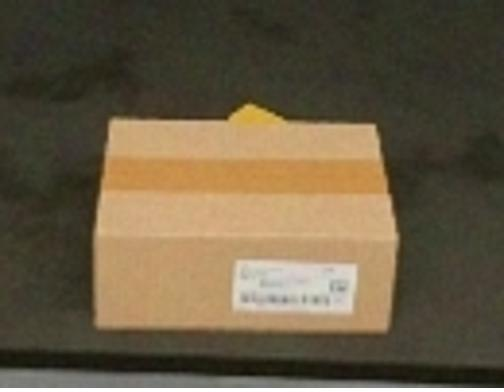

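Scene clock: 29.17 s.
Joint torques (N m): left_arm=[-14.67 10.71 -5.76 -13.94 0.03 -2.47 0.11] | right_arm=[13.33 7.56 5.74 -14.41 0.05 -2.31 0.04]
base_odometry: x=+0.759 y=+0.963 heading=+1.106
turned_by_wheels: +0.000
turned_by_imu: +0.000
base_tilt: forward=+0.2 right=+0.9
where, head_camera: pixel (336, 281): x +1.167, y +0.011, z +1.069; pixel (297, 282): x +1.156, y +0.149, z +1.067; pixel (370, 283): x +1.306, y -0.131, z +0.971; pixel (372, 293): x +1.242, y -0.133, z +0.969; pixel (295, 310): x +1.008, y +0.138, z +1.066; pixel (371, 334): x +1.025, y -0.109, z +0.965; pixel (390, 290): x +1.265, y -0.207, z +0.969; pixel (340, 344): x +0.990, y -0.007, z +0.953; pixel (280, 300): x +1.175, y +0.215, z +0.972; pixel (186, 279): x +1.144, y +0.536, z +1.071; pixel (258, 280): x +1.288, y +0.323, z +0.979; pixel (456, 290): x +1.159, y -0.419, z +1.055. By the robot's depth camera.
base_status: done
joint_positions: body_ankle_rad=-0.200 body_knee_rad=+0.400 body_waist_pitch_rad=-0.200 body_waist_roll_rad=+0.000 body_waist_yaw_rad=+0.000 left_arm_joint1_rad=+1.722 left_arm_joint2_rad=-1.173 left_arm_joint3_rad=-1.590 left_arm_joint4_rad=-1.792 left_arm_joint5_rad=-0.442 left_arm_joint6_rad=-0.013 left_arm_joint7_rad=+0.012 left_gripper_rad=+0.000 right_arm_joint1_rad=-1.807 right_arm_joint2_rad=-1.182 right_arm_joint3_rad=+1.531 right_arm_joint4_rad=-1.729 right_arm_joint5_rad=+0.421 right_arm_joint6_rad=+0.076 right_arm_joint7_rad=+0.010 right_gripper_rad=+0.000 head_yaw_rad=+0.000 head_roll_rad=+0.000 head_pitch_rad=+0.000
joint_status: not commanded
arms_held: 0
arms_held_load: -
chest: x=+0.1062 y=+0.0000 z=+1.3667 quat_wxyz=(+1.000, +0.000, +0.000, +0.000) (m; base frame)
head_camera_pose: x=+0.1931 y=+0.0276 z=+1.7318 quat_wxyz=(+0.388, -0.595, +0.575, -0.405) (m; base frame)
left_hand: x=+0.6968 y=+0.3240 z=+1.1267 quat_wxyz=(+0.037, +0.681, -0.003, +0.731) pitch_deg=-4.2 heading_deg=-3.2 roll_deg=+177.4 fingers_toward=(+1.00, -0.06, +0.07) jaws_along=(-0.06, -1.00, +0.05) (m; base frame)
right_hand: x=+0.6644 y=-0.2951 z=+1.0014 quat_wxyz=(+0.053, -0.767, -0.022, -0.639) pitch_deg=+10.3 heading_deg=+6.4 roll_deg=+183.1 fingers_toward=(+0.98, +0.11, -0.18) jaws_along=(+0.10, -0.99, -0.05) (m; base frame)
pictures: none

Emit:
move:
  joints: {"left_arm_joint1_rad":2.445,"left_arm_joint2_rad":-1.518,"left_arm_joint3_rad":-1.534,"left_arm_joint4_rad":-2.102,"left_arm_joint5_rad":-0.31,"left_arm_joint6_rad":0.586,"left_arm_joint7_rad":0.209,"body_ankle_rad":-0.4,"body_knee_rad":0.7,"body_waist_pitch_rad":0.2}

Emit:
move:
  target: {"side":"right","x":0.7,"y":-0.15,"z":1.3,"pitch_deg":90,"heading_deg":0,"arc":true}
  cameras: ["head_camera"]

Scene clock: 34.40 s.
Joint torques (N m): left_arm=[16.41 -0.56 0.6 -8.79 0.22 -0.05 0.42] | right_arm=[-1.58 5.37 4.28 -11.77 0.01 -1.87 0.12]
move: done
base_odometry: x=+0.759 y=+0.963 heading=+1.106
turned_by_wheels: +0.000
turned_by_imu: -0.001
base_tilt: forward=+0.2 right=+0.8
base_status: not commanded
joint_positions: body_ankle_rad=-0.400 body_knee_rad=+0.700 body_waist_pitch_rad=+0.200 body_waist_roll_rad=+0.000 body_waist_yaw_rad=+0.000 left_arm_joint1_rad=+2.442 left_arm_joint2_rad=-1.515 left_arm_joint3_rad=-1.534 left_arm_joint4_rad=-2.101 left_arm_joint5_rad=-0.311 left_arm_joint6_rad=+0.585 left_arm_joint7_rad=+0.208 left_gripper_rad=+0.000 right_arm_joint1_rad=-1.807 right_arm_joint2_rad=-1.182 right_arm_joint3_rad=+1.531 right_arm_joint4_rad=-1.729 right_arm_joint5_rad=+0.421 right_arm_joint6_rad=+0.076 right_arm_joint7_rad=+0.010 right_gripper_rad=+0.000 head_yaw_rad=+0.000 head_roll_rad=+0.000 head_pitch_rad=+0.000
joint_status: all done
arms_held: 0
arms_held_load: -
chest: x=+0.2935 y=+0.0000 z=+1.2801 quat_wxyz=(+0.969, +0.000, +0.247, +0.000) (m; base frame)
head_camera_pose: x=+0.5447 y=+0.0276 z=+1.5589 quat_wxyz=(+0.234, -0.677, +0.654, -0.246) (m; base frame)
left_hand: x=+0.2451 y=+0.2406 z=+0.6617 quat_wxyz=(+0.006, +0.993, +0.099, +0.056) pitch_deg=+83.5 heading_deg=-0.2 roll_deg=+168.4 fingers_toward=(+0.11, +0.00, -0.99) jaws_along=(+0.20, -0.98, +0.02) (m; base frame)
right_hand: x=+0.6085 y=-0.2950 z=+0.6920 quat_wxyz=(+0.057, -0.901, -0.008, -0.429) pitch_deg=+38.7 heading_deg=+8.1 roll_deg=+187.0 fingers_toward=(+0.77, +0.11, -0.62) jaws_along=(+0.06, -0.99, -0.10) (m; base frame)
pictures: none

Scene clock: 34.70 s.
Joint torques (N m): left_arm=[16.08 -0.33 0.57 -8.81 0.44 0.02 0.45] | right_arm=[-1.92 4.76 4.13 -11.26 -0.15 -1.99 0.17]
move: refused
base_odometry: x=+0.759 y=+0.963 heading=+1.106
turned_by_wheels: +0.000
turned_by_imu: +0.000
base_tilt: forward=+0.2 right=+0.8
base_status: not commanded
joint_positions: body_ankle_rad=-0.400 body_knee_rad=+0.700 body_waist_pitch_rad=+0.200 body_waist_roll_rad=+0.000 body_waist_yaw_rad=+0.000 left_arm_joint1_rad=+2.442 left_arm_joint2_rad=-1.515 left_arm_joint3_rad=-1.534 left_arm_joint4_rad=-2.101 left_arm_joint5_rad=-0.311 left_arm_joint6_rad=+0.585 left_arm_joint7_rad=+0.208 left_gripper_rad=+0.000 right_arm_joint1_rad=-1.807 right_arm_joint2_rad=-1.182 right_arm_joint3_rad=+1.531 right_arm_joint4_rad=-1.729 right_arm_joint5_rad=+0.421 right_arm_joint6_rad=+0.076 right_arm_joint7_rad=+0.010 right_gripper_rad=+0.000 head_yaw_rad=+0.000 head_roll_rad=+0.000 head_pitch_rad=+0.000
joint_status: not commanded
arms_held: 0
arms_held_load: -
chest: x=+0.2935 y=+0.0000 z=+1.2801 quat_wxyz=(+0.969, +0.000, +0.247, +0.000) (m; base frame)
head_camera_pose: x=+0.5447 y=+0.0276 z=+1.5589 quat_wxyz=(+0.234, -0.677, +0.654, -0.246) (m; base frame)
left_hand: x=+0.2451 y=+0.2406 z=+0.6617 quat_wxyz=(+0.006, +0.993, +0.099, +0.056) pitch_deg=+83.5 heading_deg=-0.2 roll_deg=+168.4 fingers_toward=(+0.11, +0.00, -0.99) jaws_along=(+0.20, -0.98, +0.02) (m; base frame)
right_hand: x=+0.6085 y=-0.2950 z=+0.6920 quat_wxyz=(+0.057, -0.901, -0.008, -0.429) pitch_deg=+38.7 heading_deg=+8.1 roll_deg=+187.0 fingers_toward=(+0.77, +0.11, -0.62) jaws_along=(+0.06, -0.99, -0.10) (m; base frame)
right_hand_status: refused: no posture of the arm gets there (right_arm_joint5_rad would come within 0.1 rad of its limit): the closest leaves the hand 187 mm and 116.4 deg from the pose. Nothing moved. A plan exists at "pitch_deg" 60 (an arc).
pictures: head_camera
camera_calibration:
head_camera: T_world_to_cam=[[0.0251324, -0.999323, 0.0268827, -0.0279715], [-0.76946, -0.0365049, -0.637651, 1.4142], [0.638201, -0.00465949, -0.769856, 0.85261], [0, 0, 0, 1]] pos_world=[0.54474, 0.0276455, 1.55891]

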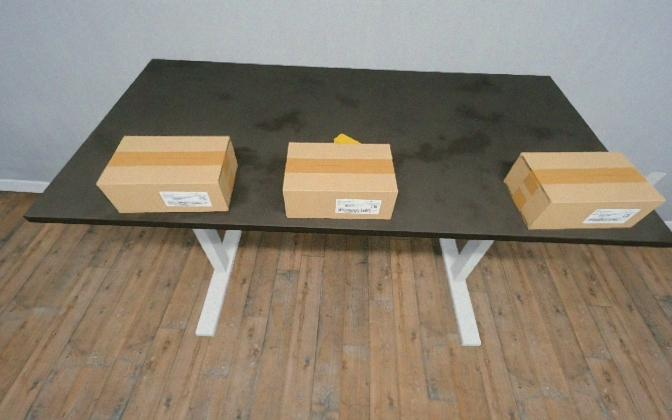

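Emit:
move:
  target: {"side":"right","x":0.8,"y":-0.15,"z":1.2,"pitch_deg":60,"heading_deg":0,"arc":true}
  cameras: ["right_wrist_camera"]

Emit:
move:
  base: {"translate_m":0.3}
  cameras: ["all"]

Emit:
zoom_image:
  camera: "head_camera"
  region: [200, 100, 500, 350]

Scene clock: 43.53 s.
Joint torques (N m): left_arm=[16.06 -0.05 0.55 -8.84 0.47 -0.05 0.41] | right_arm=[24.3 0.4 6.1 12.59 -1.2 -0.74 -0.51]
move: done
base_odometry: x=+0.759 y=+0.963 heading=+1.106
turned_by_wheels: +0.000
turned_by_imu: -0.001
base_tilt: forward=+0.2 right=+0.8
base_status: not commanded
joint_positions: body_ankle_rad=-0.400 body_knee_rad=+0.700 body_waist_pitch_rad=+0.200 body_waist_roll_rad=+0.000 body_waist_yaw_rad=+0.000 left_arm_joint1_rad=+2.443 left_arm_joint2_rad=-1.516 left_arm_joint3_rad=-1.534 left_arm_joint4_rad=-2.101 left_arm_joint5_rad=-0.311 left_arm_joint6_rad=+0.585 left_arm_joint7_rad=+0.208 left_gripper_rad=+0.000 right_arm_joint1_rad=-1.408 right_arm_joint2_rad=+1.256 right_arm_joint3_rad=+2.137 right_arm_joint4_rad=-1.765 right_arm_joint5_rad=-2.957 right_arm_joint6_rad=+0.552 right_arm_joint7_rad=-0.718 right_gripper_rad=+0.000 head_yaw_rad=+0.000 head_roll_rad=+0.000 head_pitch_rad=+0.000
joint_status: not commanded
arms_held: 0
arms_held_load: -
chest: x=+0.2935 y=+0.0000 z=+1.2801 quat_wxyz=(+0.969, +0.000, +0.247, +0.000) (m; base frame)
head_camera_pose: x=+0.5447 y=+0.0276 z=+1.5589 quat_wxyz=(+0.234, -0.677, +0.653, -0.246) (m; base frame)
left_hand: x=+0.2447 y=+0.2405 z=+0.6617 quat_wxyz=(+0.006, +0.993, +0.100, +0.056) pitch_deg=+83.5 heading_deg=-0.2 roll_deg=+168.4 fingers_toward=(+0.11, +0.00, -0.99) jaws_along=(+0.20, -0.98, +0.02) (m; base frame)
right_hand: x=+0.7999 y=-0.1498 z=+1.1985 quat_wxyz=(-0.002, +0.966, -0.001, +0.257) pitch_deg=+60.2 heading_deg=+0.4 roll_deg=+180.5 fingers_toward=(+0.50, +0.00, -0.87) jaws_along=(+0.00, -1.00, +0.00) (m; base frame)
right_hand_status: reached (checked arc, to end with the hand's camera side down, planned for 7.1 s): 2 mm and 0.3 deg off.
pictures: right_wrist_camera
camera_calibration:
right_wrist_camera: T_world_to_cam=[[-0.0224387, 0.999739, 0.00431975, 0.157613], [0.484818, 0.00710255, 0.874586, -1.4284], [0.874327, 0.0217189, -0.484851, 0.0231615], [0, 0, 0, 1]] pos_world=[0.675801, -0.14793, 1.25981]

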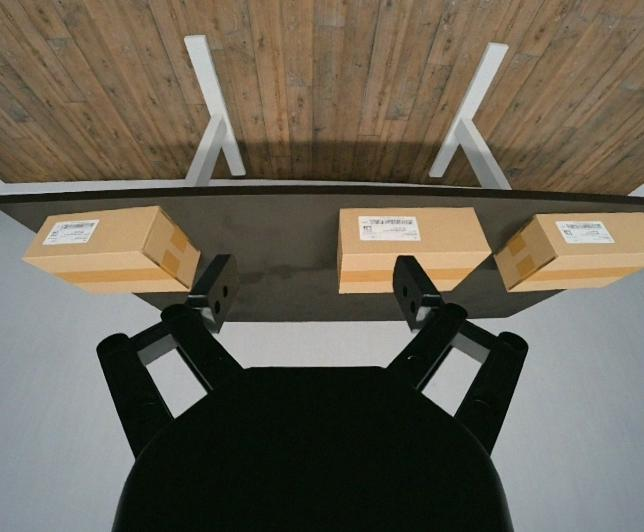

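Scene clock: 46.63 s.
Joint torques (N m): left_arm=[16 -0.18 0.53 -7.79 0.3 -0.16 0.47] | right_arm=[24.13 0.76 6.35 12.54 -0.91 -0.86 -0.41]
move: done
base_odometry: x=+0.893 y=+1.231 heading=+1.106
turned_by_wheels: +0.000
turned_by_imu: -0.004
base_tilt: forward=+0.3 right=+0.8
base_status: done
joint_positions: body_ankle_rad=-0.400 body_knee_rad=+0.700 body_waist_pitch_rad=+0.200 body_waist_roll_rad=+0.000 body_waist_yaw_rad=+0.000 left_arm_joint1_rad=+2.444 left_arm_joint2_rad=-1.516 left_arm_joint3_rad=-1.534 left_arm_joint4_rad=-2.103 left_arm_joint5_rad=-0.311 left_arm_joint6_rad=+0.585 left_arm_joint7_rad=+0.208 left_gripper_rad=+0.000 right_arm_joint1_rad=-1.407 right_arm_joint2_rad=+1.257 right_arm_joint3_rad=+2.137 right_arm_joint4_rad=-1.765 right_arm_joint5_rad=-2.957 right_arm_joint6_rad=+0.552 right_arm_joint7_rad=-0.718 right_gripper_rad=+0.000 head_yaw_rad=+0.000 head_roll_rad=+0.000 head_pitch_rad=+0.000
joint_status: not commanded
arms_held: 0
arms_held_load: -
chest: x=+0.2938 y=+0.0000 z=+1.2800 quat_wxyz=(+0.969, +0.000, +0.248, +0.000) (m; base frame)
head_camera_pose: x=+0.5451 y=+0.0276 z=+1.5587 quat_wxyz=(+0.234, -0.677, +0.654, -0.246) (m; base frame)
left_hand: x=+0.2450 y=+0.2403 z=+0.6620 quat_wxyz=(+0.006, +0.993, +0.100, +0.056) pitch_deg=+83.5 heading_deg=-0.3 roll_deg=+168.2 fingers_toward=(+0.11, +0.00, -0.99) jaws_along=(+0.20, -0.98, +0.02) (m; base frame)
right_hand: x=+0.8001 y=-0.1499 z=+1.1986 quat_wxyz=(-0.001, +0.966, -0.001, +0.257) pitch_deg=+60.2 heading_deg=+0.3 roll_deg=+180.4 fingers_toward=(+0.50, +0.00, -0.87) jaws_along=(+0.00, -1.00, +0.00) (m; base frame)
pictures: head_camera, left_wrist_camera, right_wrist_camera
camera_calibration:
head_camera: T_world_to_cam=[[0.0251407, -0.999323, 0.0268729, -0.0279628], [-0.769689, -0.0365033, -0.637375, 1.414], [0.637924, -0.00465966, -0.770085, 0.852772], [0, 0, 0, 1]] pos_world=[0.545039, 0.0276455, 1.55871]
left_wrist_camera: T_world_to_cam=[[-0.19964, 0.979712, -0.0175708, -0.181691], [0.805702, 0.174334, 0.566085, -0.599126], [0.557663, 0.0988564, -0.82416, 0.517037], [0, 0, 0, 1]] pos_world=[0.158112, 0.23134, 0.762085]
right_wrist_camera: T_world_to_cam=[[-0.022884, 0.999733, 0.00330039, 0.1593], [0.484478, 0.00820192, 0.874765, -1.42837], [0.874504, 0.0216171, -0.484536, 0.0225932], [0, 0, 0, 1]] pos_world=[0.6759, -0.14803, 1.25991]

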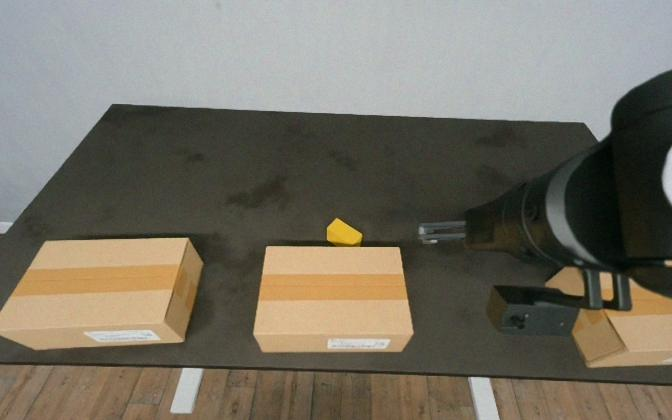

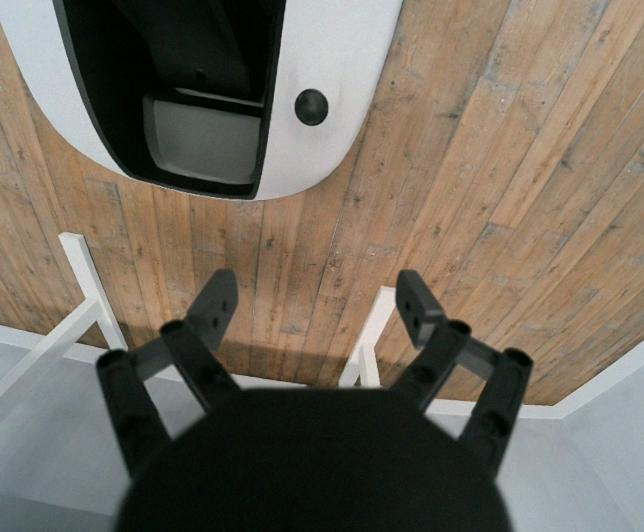

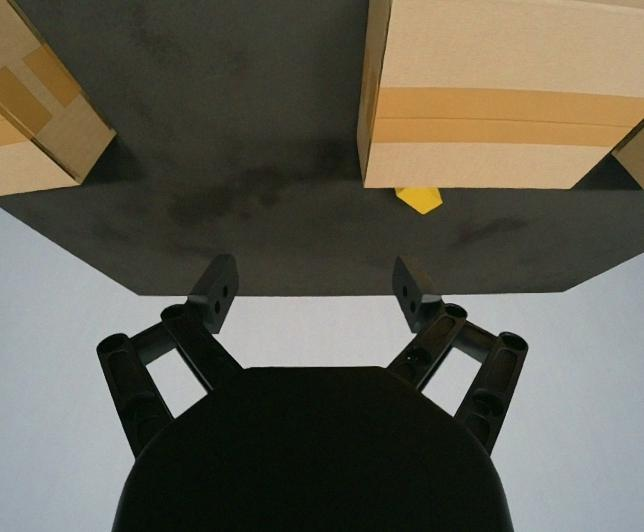

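Scaled by 1.680.

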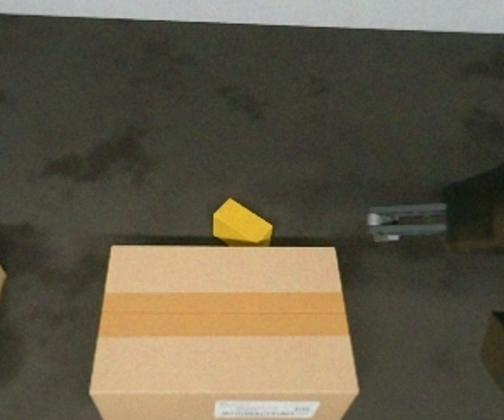

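Emit:
move:
  where:
    - [337,221]
    - [360,234]
    - [345,229]
    - [328,230]
    - [345,239]
    - [268,247]
    - [400,250]
    - [320,255]
    - [330,225]
    - [357,241]

Emit:
zoom_image:
  camera: "head_camera"
  region: [310, 205, 380, 260]

Scene clock: 47.40 s.
Joint torques (N m): left_arm=[15.89 -0.19 0.5 -7.72 0.45 -0.18 0.41] | right_arm=[23.12 0.44 6.04 12.55 -0.78 -0.95 -0.23]
base_odometry: x=+0.893 y=+1.231 heading=+1.106
turned_by_wheels: +0.000
turned_by_imu: +0.000
base_tilt: forward=+0.2 right=+0.8
where, head_camera: pixel (337, 221): x +0.972, y +0.020, z +1.005; pixel (360, 234): x +0.940, y -0.029, z +1.004; pixel (345, 229): x +0.951, y +0.003, z +1.005; pixel (328, 230): x +0.950, y +0.039, z +1.000; pixel (345, 239): x +0.925, y +0.003, z +1.006; pixel (268, 247): x +0.865, y +0.146, z +1.058; pixel (400, 250): x +0.870, y -0.097, z +1.056; pixel (320, 255): x +0.852, y +0.050, z +1.058; pixel (330, 225): x +0.960, y +0.035, z +1.005; pixel (357, 241): x +0.925, y -0.023, z +0.999. By the robot's depth camera.
base_status: done
joint_positions: body_ankle_rad=-0.400 body_knee_rad=+0.700 body_waist_pitch_rad=+0.200 body_waist_roll_rad=+0.000 body_waist_yaw_rad=+0.000 left_arm_joint1_rad=+2.444 left_arm_joint2_rad=-1.516 left_arm_joint3_rad=-1.534 left_arm_joint4_rad=-2.103 left_arm_joint5_rad=-0.311 left_arm_joint6_rad=+0.585 left_arm_joint7_rad=+0.208 left_gripper_rad=+0.000 right_arm_joint1_rad=-1.407 right_arm_joint2_rad=+1.257 right_arm_joint3_rad=+2.137 right_arm_joint4_rad=-1.765 right_arm_joint5_rad=-2.957 right_arm_joint6_rad=+0.552 right_arm_joint7_rad=-0.718 right_gripper_rad=+0.000 head_yaw_rad=+0.000 head_roll_rad=+0.000 head_pitch_rad=+0.000
joint_status: not commanded
arms_held: 0
arms_held_load: -
chest: x=+0.2938 y=+0.0000 z=+1.2800 quat_wxyz=(+0.969, +0.000, +0.248, +0.000) (m; base frame)
head_camera_pose: x=+0.5451 y=+0.0276 z=+1.5587 quat_wxyz=(+0.234, -0.677, +0.654, -0.246) (m; base frame)
left_hand: x=+0.2450 y=+0.2403 z=+0.6620 quat_wxyz=(+0.006, +0.993, +0.100, +0.056) pitch_deg=+83.5 heading_deg=-0.3 roll_deg=+168.2 fingers_toward=(+0.11, +0.00, -0.99) jaws_along=(+0.20, -0.98, +0.02) (m; base frame)
right_hand: x=+0.8001 y=-0.1499 z=+1.1986 quat_wxyz=(-0.001, +0.966, -0.001, +0.257) pitch_deg=+60.2 heading_deg=+0.3 roll_deg=+180.4 fingers_toward=(+0.50, +0.00, -0.87) jaws_along=(+0.00, -1.00, +0.00) (m; base frame)
pictures: none

Scaled by 7.200.
This view is cut from an older image: the scene may have changed since it was taken.

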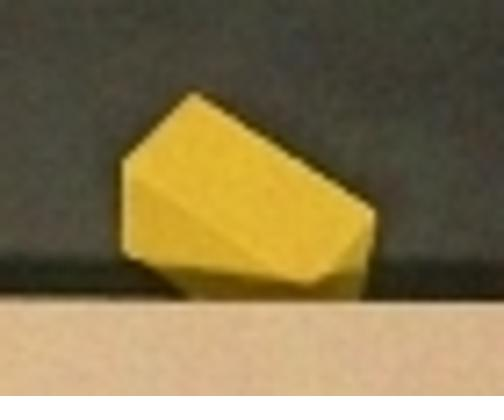

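Emit:
move:
  target: {"side":"right","x":0.945,"y":0.003,"z":1.16,"pitch_deg":90,"heading_deg":-34,"roll_deg":0,"arc":true}
  cameras: ["right_wrist_camera","head_camera"]

Scene clock: 50.63 s.
Joint torques (N m): left_arm=[15.69 -0.41 0.55 -7.68 0.37 -0.17 0.42] | right_arm=[23.81 0.87 6.09 12.47 -0.94 -0.84 -0.34]
move: refused
base_odometry: x=+0.893 y=+1.231 heading=+1.106
turned_by_wheels: +0.000
turned_by_imu: +0.000
base_tilt: forward=+0.2 right=+1.0
base_status: not commanded
joint_positions: body_ankle_rad=-0.400 body_knee_rad=+0.700 body_waist_pitch_rad=+0.200 body_waist_roll_rad=+0.000 body_waist_yaw_rad=+0.000 left_arm_joint1_rad=+2.444 left_arm_joint2_rad=-1.516 left_arm_joint3_rad=-1.534 left_arm_joint4_rad=-2.103 left_arm_joint5_rad=-0.311 left_arm_joint6_rad=+0.585 left_arm_joint7_rad=+0.208 left_gripper_rad=+0.000 right_arm_joint1_rad=-1.407 right_arm_joint2_rad=+1.257 right_arm_joint3_rad=+2.137 right_arm_joint4_rad=-1.765 right_arm_joint5_rad=-2.957 right_arm_joint6_rad=+0.552 right_arm_joint7_rad=-0.718 right_gripper_rad=+0.000 head_yaw_rad=+0.000 head_roll_rad=+0.000 head_pitch_rad=+0.000
joint_status: not commanded
arms_held: 0
arms_held_load: -
chest: x=+0.2938 y=+0.0000 z=+1.2800 quat_wxyz=(+0.969, +0.000, +0.248, +0.000) (m; base frame)
head_camera_pose: x=+0.5451 y=+0.0276 z=+1.5587 quat_wxyz=(+0.234, -0.677, +0.654, -0.246) (m; base frame)
left_hand: x=+0.2450 y=+0.2403 z=+0.6620 quat_wxyz=(+0.006, +0.993, +0.100, +0.056) pitch_deg=+83.5 heading_deg=-0.3 roll_deg=+168.2 fingers_toward=(+0.11, +0.00, -0.99) jaws_along=(+0.20, -0.98, +0.02) (m; base frame)
right_hand: x=+0.8001 y=-0.1499 z=+1.1986 quat_wxyz=(-0.001, +0.966, -0.001, +0.257) pitch_deg=+60.2 heading_deg=+0.3 roll_deg=+180.4 fingers_toward=(+0.50, +0.00, -0.87) jaws_along=(+0.00, -1.00, +0.00) (m; base frame)
right_hand_status: refused: no posture of the arm gets there (out of reach at this pitch and heading): the closest leaves the hand 43 mm and 26.4 deg from the pose. Nothing moved.
pictures: head_camera, right_wrist_camera
camera_calibration:
head_camera: T_world_to_cam=[[0.0251407, -0.999323, 0.0268729, -0.0279628], [-0.769689, -0.0365033, -0.637375, 1.414], [0.637924, -0.00465966, -0.770085, 0.852772], [0, 0, 0, 1]] pos_world=[0.545039, 0.0276455, 1.55871]
right_wrist_camera: T_world_to_cam=[[-0.022884, 0.999733, 0.00330039, 0.1593], [0.484478, 0.00820192, 0.874765, -1.42837], [0.874504, 0.0216171, -0.484536, 0.0225932], [0, 0, 0, 1]] pos_world=[0.6759, -0.14803, 1.25991]

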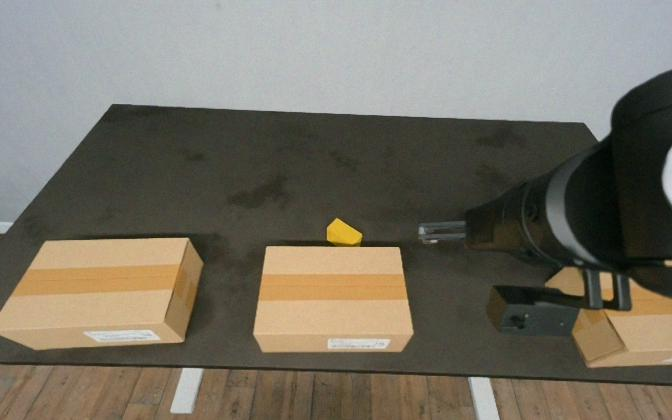

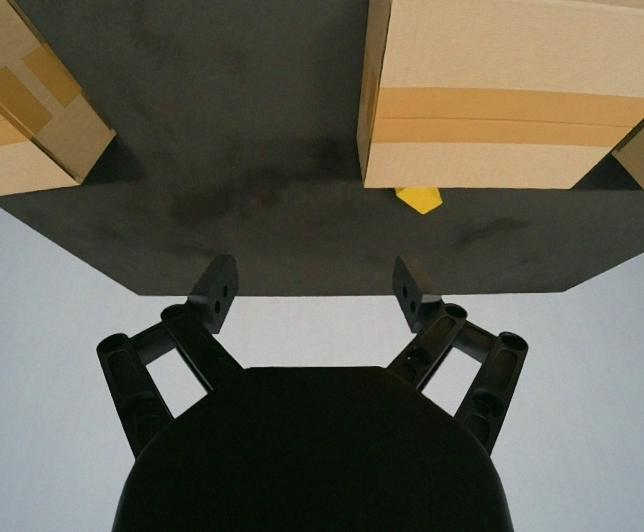

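Emit:
move:
  target: {"side":"right","x":0.945,"y":0.003,"z":1.16,"pitch_deg":80,"heading_deg":56,"arc":true}
  cameras: ["right_wrist_camera","head_camera"]

Scene clock: 53.20 s.
Joint torques (N m): left_arm=[15.46 -0.32 0.54 -7.5 0.38 -0.21 0.41] | right_arm=[23.76 0.38 6.19 12.56 -1.04 -0.89 -0.38]
move: refused
base_odometry: x=+0.893 y=+1.231 heading=+1.106
turned_by_wheels: +0.000
turned_by_imu: +0.000
base_tilt: forward=+0.3 right=+0.9
base_status: not commanded
joint_positions: body_ankle_rad=-0.400 body_knee_rad=+0.700 body_waist_pitch_rad=+0.200 body_waist_roll_rad=+0.000 body_waist_yaw_rad=+0.000 left_arm_joint1_rad=+2.444 left_arm_joint2_rad=-1.516 left_arm_joint3_rad=-1.534 left_arm_joint4_rad=-2.103 left_arm_joint5_rad=-0.311 left_arm_joint6_rad=+0.585 left_arm_joint7_rad=+0.208 left_gripper_rad=+0.000 right_arm_joint1_rad=-1.407 right_arm_joint2_rad=+1.257 right_arm_joint3_rad=+2.137 right_arm_joint4_rad=-1.765 right_arm_joint5_rad=-2.957 right_arm_joint6_rad=+0.552 right_arm_joint7_rad=-0.718 right_gripper_rad=+0.000 head_yaw_rad=+0.000 head_roll_rad=+0.000 head_pitch_rad=+0.000
joint_status: not commanded
arms_held: 0
arms_held_load: -
chest: x=+0.2938 y=+0.0000 z=+1.2800 quat_wxyz=(+0.969, +0.000, +0.248, +0.000) (m; base frame)
head_camera_pose: x=+0.5451 y=+0.0276 z=+1.5587 quat_wxyz=(+0.234, -0.677, +0.654, -0.246) (m; base frame)
left_hand: x=+0.2450 y=+0.2403 z=+0.6620 quat_wxyz=(+0.006, +0.993, +0.100, +0.056) pitch_deg=+83.5 heading_deg=-0.3 roll_deg=+168.2 fingers_toward=(+0.11, +0.00, -0.99) jaws_along=(+0.20, -0.98, +0.02) (m; base frame)
right_hand: x=+0.8001 y=-0.1499 z=+1.1986 quat_wxyz=(-0.001, +0.966, -0.001, +0.257) pitch_deg=+60.2 heading_deg=+0.3 roll_deg=+180.4 fingers_toward=(+0.50, +0.00, -0.87) jaws_along=(+0.00, -1.00, +0.00) (m; base frame)
right_hand_status: refused: no posture of the arm gets there (right_arm_joint6_rad would come within 0.1 rad of its limit): the closest leaves the hand 28 mm and 17.5 deg from the pose. Nothing moved. A plan exists at "pitch_deg" 50 (an arc).
pictures: head_camera, right_wrist_camera
camera_calibration:
head_camera: T_world_to_cam=[[0.0251407, -0.999323, 0.0268729, -0.0279628], [-0.769689, -0.0365033, -0.637375, 1.414], [0.637924, -0.00465966, -0.770085, 0.852772], [0, 0, 0, 1]] pos_world=[0.545039, 0.0276455, 1.55871]
right_wrist_camera: T_world_to_cam=[[-0.022884, 0.999733, 0.00330039, 0.1593], [0.484478, 0.00820192, 0.874765, -1.42837], [0.874504, 0.0216171, -0.484536, 0.0225932], [0, 0, 0, 1]] pos_world=[0.6759, -0.14803, 1.25991]

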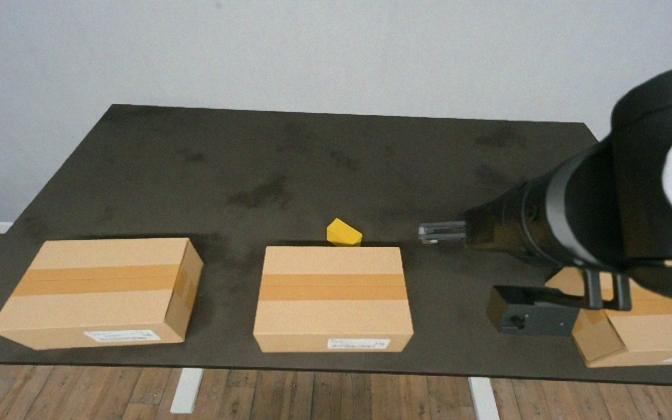

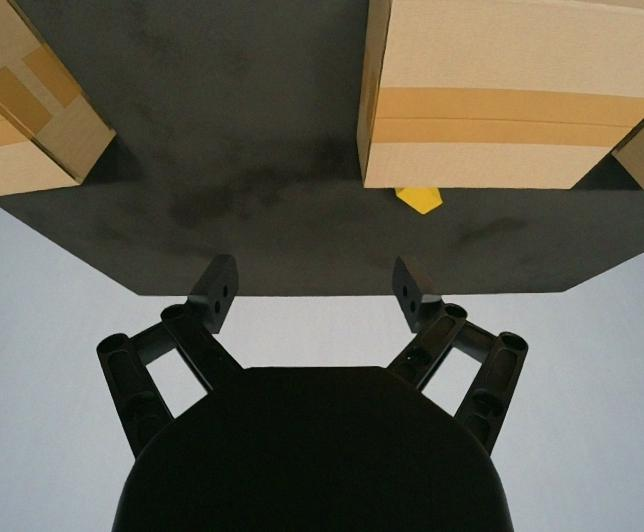

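Emit:
move:
  base: {"translate_m":0.25}

Emit:
move:
  target: {"side":"right","x":0.695,"y":0.003,"z":1.13,"pitch_deg":90,"heading_deg":-34,"roll_deg":0,"arc":true}
  cameras: ["right_wrist_camera","head_camera"]

Scene clock: 58.40 s.
Joint torques (N m): left_arm=[15.47 0.03 0.47 -7.68 0.33 -0.19 0.37] | right_arm=[23.65 0.42 6.19 12.59 -0.97 -0.87 -0.31]
move: done
base_odometry: x=+1.005 y=+1.455 heading=+1.106
turned_by_wheels: +0.000
turned_by_imu: -0.001
base_tilt: forward=+0.2 right=+0.8
base_status: done
joint_positions: body_ankle_rad=-0.400 body_knee_rad=+0.700 body_waist_pitch_rad=+0.200 body_waist_roll_rad=+0.000 body_waist_yaw_rad=+0.000 left_arm_joint1_rad=+2.444 left_arm_joint2_rad=-1.516 left_arm_joint3_rad=-1.534 left_arm_joint4_rad=-2.103 left_arm_joint5_rad=-0.311 left_arm_joint6_rad=+0.586 left_arm_joint7_rad=+0.208 left_gripper_rad=+0.000 right_arm_joint1_rad=-1.407 right_arm_joint2_rad=+1.257 right_arm_joint3_rad=+2.137 right_arm_joint4_rad=-1.765 right_arm_joint5_rad=-2.957 right_arm_joint6_rad=+0.552 right_arm_joint7_rad=-0.718 right_gripper_rad=+0.000 head_yaw_rad=+0.000 head_roll_rad=+0.000 head_pitch_rad=+0.000
joint_status: not commanded
arms_held: 0
arms_held_load: -
chest: x=+0.2937 y=+0.0000 z=+1.2800 quat_wxyz=(+0.969, +0.000, +0.248, +0.000) (m; base frame)
head_camera_pose: x=+0.5450 y=+0.0276 z=+1.5587 quat_wxyz=(+0.234, -0.677, +0.654, -0.246) (m; base frame)
left_hand: x=+0.2450 y=+0.2403 z=+0.6620 quat_wxyz=(+0.006, +0.993, +0.100, +0.056) pitch_deg=+83.5 heading_deg=-0.3 roll_deg=+168.2 fingers_toward=(+0.11, +0.00, -0.99) jaws_along=(+0.20, -0.98, +0.02) (m; base frame)
right_hand: x=+0.8000 y=-0.1498 z=+1.1988 quat_wxyz=(-0.001, +0.966, -0.001, +0.258) pitch_deg=+60.1 heading_deg=+0.3 roll_deg=+180.4 fingers_toward=(+0.50, +0.00, -0.87) jaws_along=(+0.00, -1.00, +0.00) (m; base frame)
pictures: none

Scene clock: 66.73 s.
Joint torques (N m): left_arm=[16.18 -0.11 0.49 -7.7 0.32 -0.2 0.31] | right_arm=[30.78 4.72 9.03 9.59 0.37 -0.24 0.31]
move: done
base_odometry: x=+1.005 y=+1.455 heading=+1.106
turned_by_wheels: +0.000
turned_by_imu: -0.001
base_tilt: forward=+0.3 right=+0.9
base_status: not commanded
joint_positions: body_ankle_rad=-0.400 body_knee_rad=+0.700 body_waist_pitch_rad=+0.200 body_waist_roll_rad=+0.000 body_waist_yaw_rad=+0.000 left_arm_joint1_rad=+2.444 left_arm_joint2_rad=-1.516 left_arm_joint3_rad=-1.534 left_arm_joint4_rad=-2.103 left_arm_joint5_rad=-0.311 left_arm_joint6_rad=+0.586 left_arm_joint7_rad=+0.208 left_gripper_rad=+0.000 right_arm_joint1_rad=+1.200 right_arm_joint2_rad=-1.472 right_arm_joint3_rad=-0.472 right_arm_joint4_rad=-1.338 right_arm_joint5_rad=+0.779 right_arm_joint6_rad=+0.035 right_arm_joint7_rad=+1.434 right_gripper_rad=+0.000 head_yaw_rad=+0.000 head_roll_rad=+0.000 head_pitch_rad=+0.000
joint_status: not commanded
arms_held: 0
arms_held_load: -
chest: x=+0.2937 y=+0.0000 z=+1.2800 quat_wxyz=(+0.969, +0.000, +0.248, +0.000) (m; base frame)
head_camera_pose: x=+0.5450 y=+0.0276 z=+1.5587 quat_wxyz=(+0.234, -0.677, +0.653, -0.246) (m; base frame)
left_hand: x=+0.2450 y=+0.2403 z=+0.6620 quat_wxyz=(+0.006, +0.993, +0.100, +0.056) pitch_deg=+83.5 heading_deg=-0.2 roll_deg=+168.3 fingers_toward=(+0.11, +0.00, -0.99) jaws_along=(+0.20, -0.98, +0.02) (m; base frame)
right_hand: x=+0.6952 y=+0.0029 z=+1.1288 quat_wxyz=(+0.001, -0.293, -0.956, -0.001) pitch_deg=+89.8 heading_deg=-34.1 roll_deg=+0.0 fingers_toward=(+0.00, +0.00, -1.00) jaws_along=(+0.56, +0.83, +0.00) (m; base frame)
right_hand_status: reached (checked arc, to end with the hand's camera side forward, planned for 7.8 s): 1 mm and 0.2 deg off.
pictures: head_camera, right_wrist_camera
camera_calibration:
head_camera: T_world_to_cam=[[0.0252132, -0.999319, 0.0269417, -0.0281099], [-0.769547, -0.0366041, -0.63754, 1.41418], [0.638092, -0.00465851, -0.769946, 0.852463], [0, 0, 0, 1]] pos_world=[0.545039, 0.0276454, 1.55871]
right_wrist_camera: T_world_to_cam=[[-0.543466, -0.839359, 0.0110052, 0.362958], [-0.713768, 0.468969, 0.520195, -0.0858395], [-0.441791, 0.274853, -0.853977, 1.40849], [0, 0, 0, 1]] pos_world=[0.758245, -0.0422202, 1.24348]

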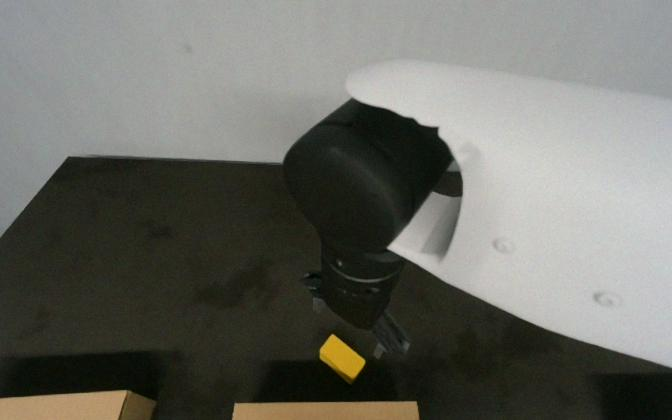

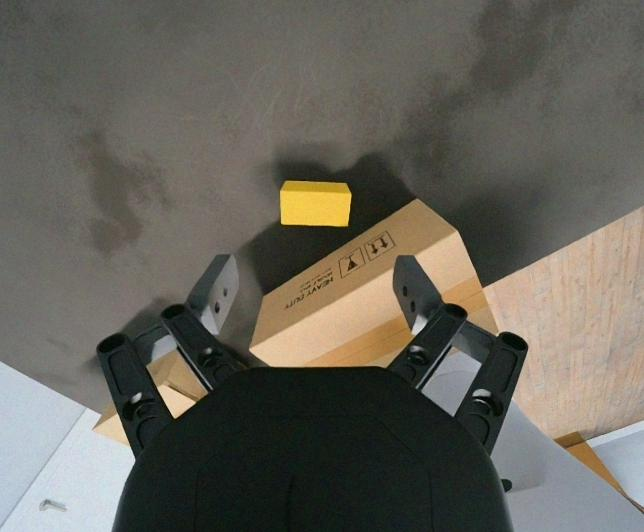

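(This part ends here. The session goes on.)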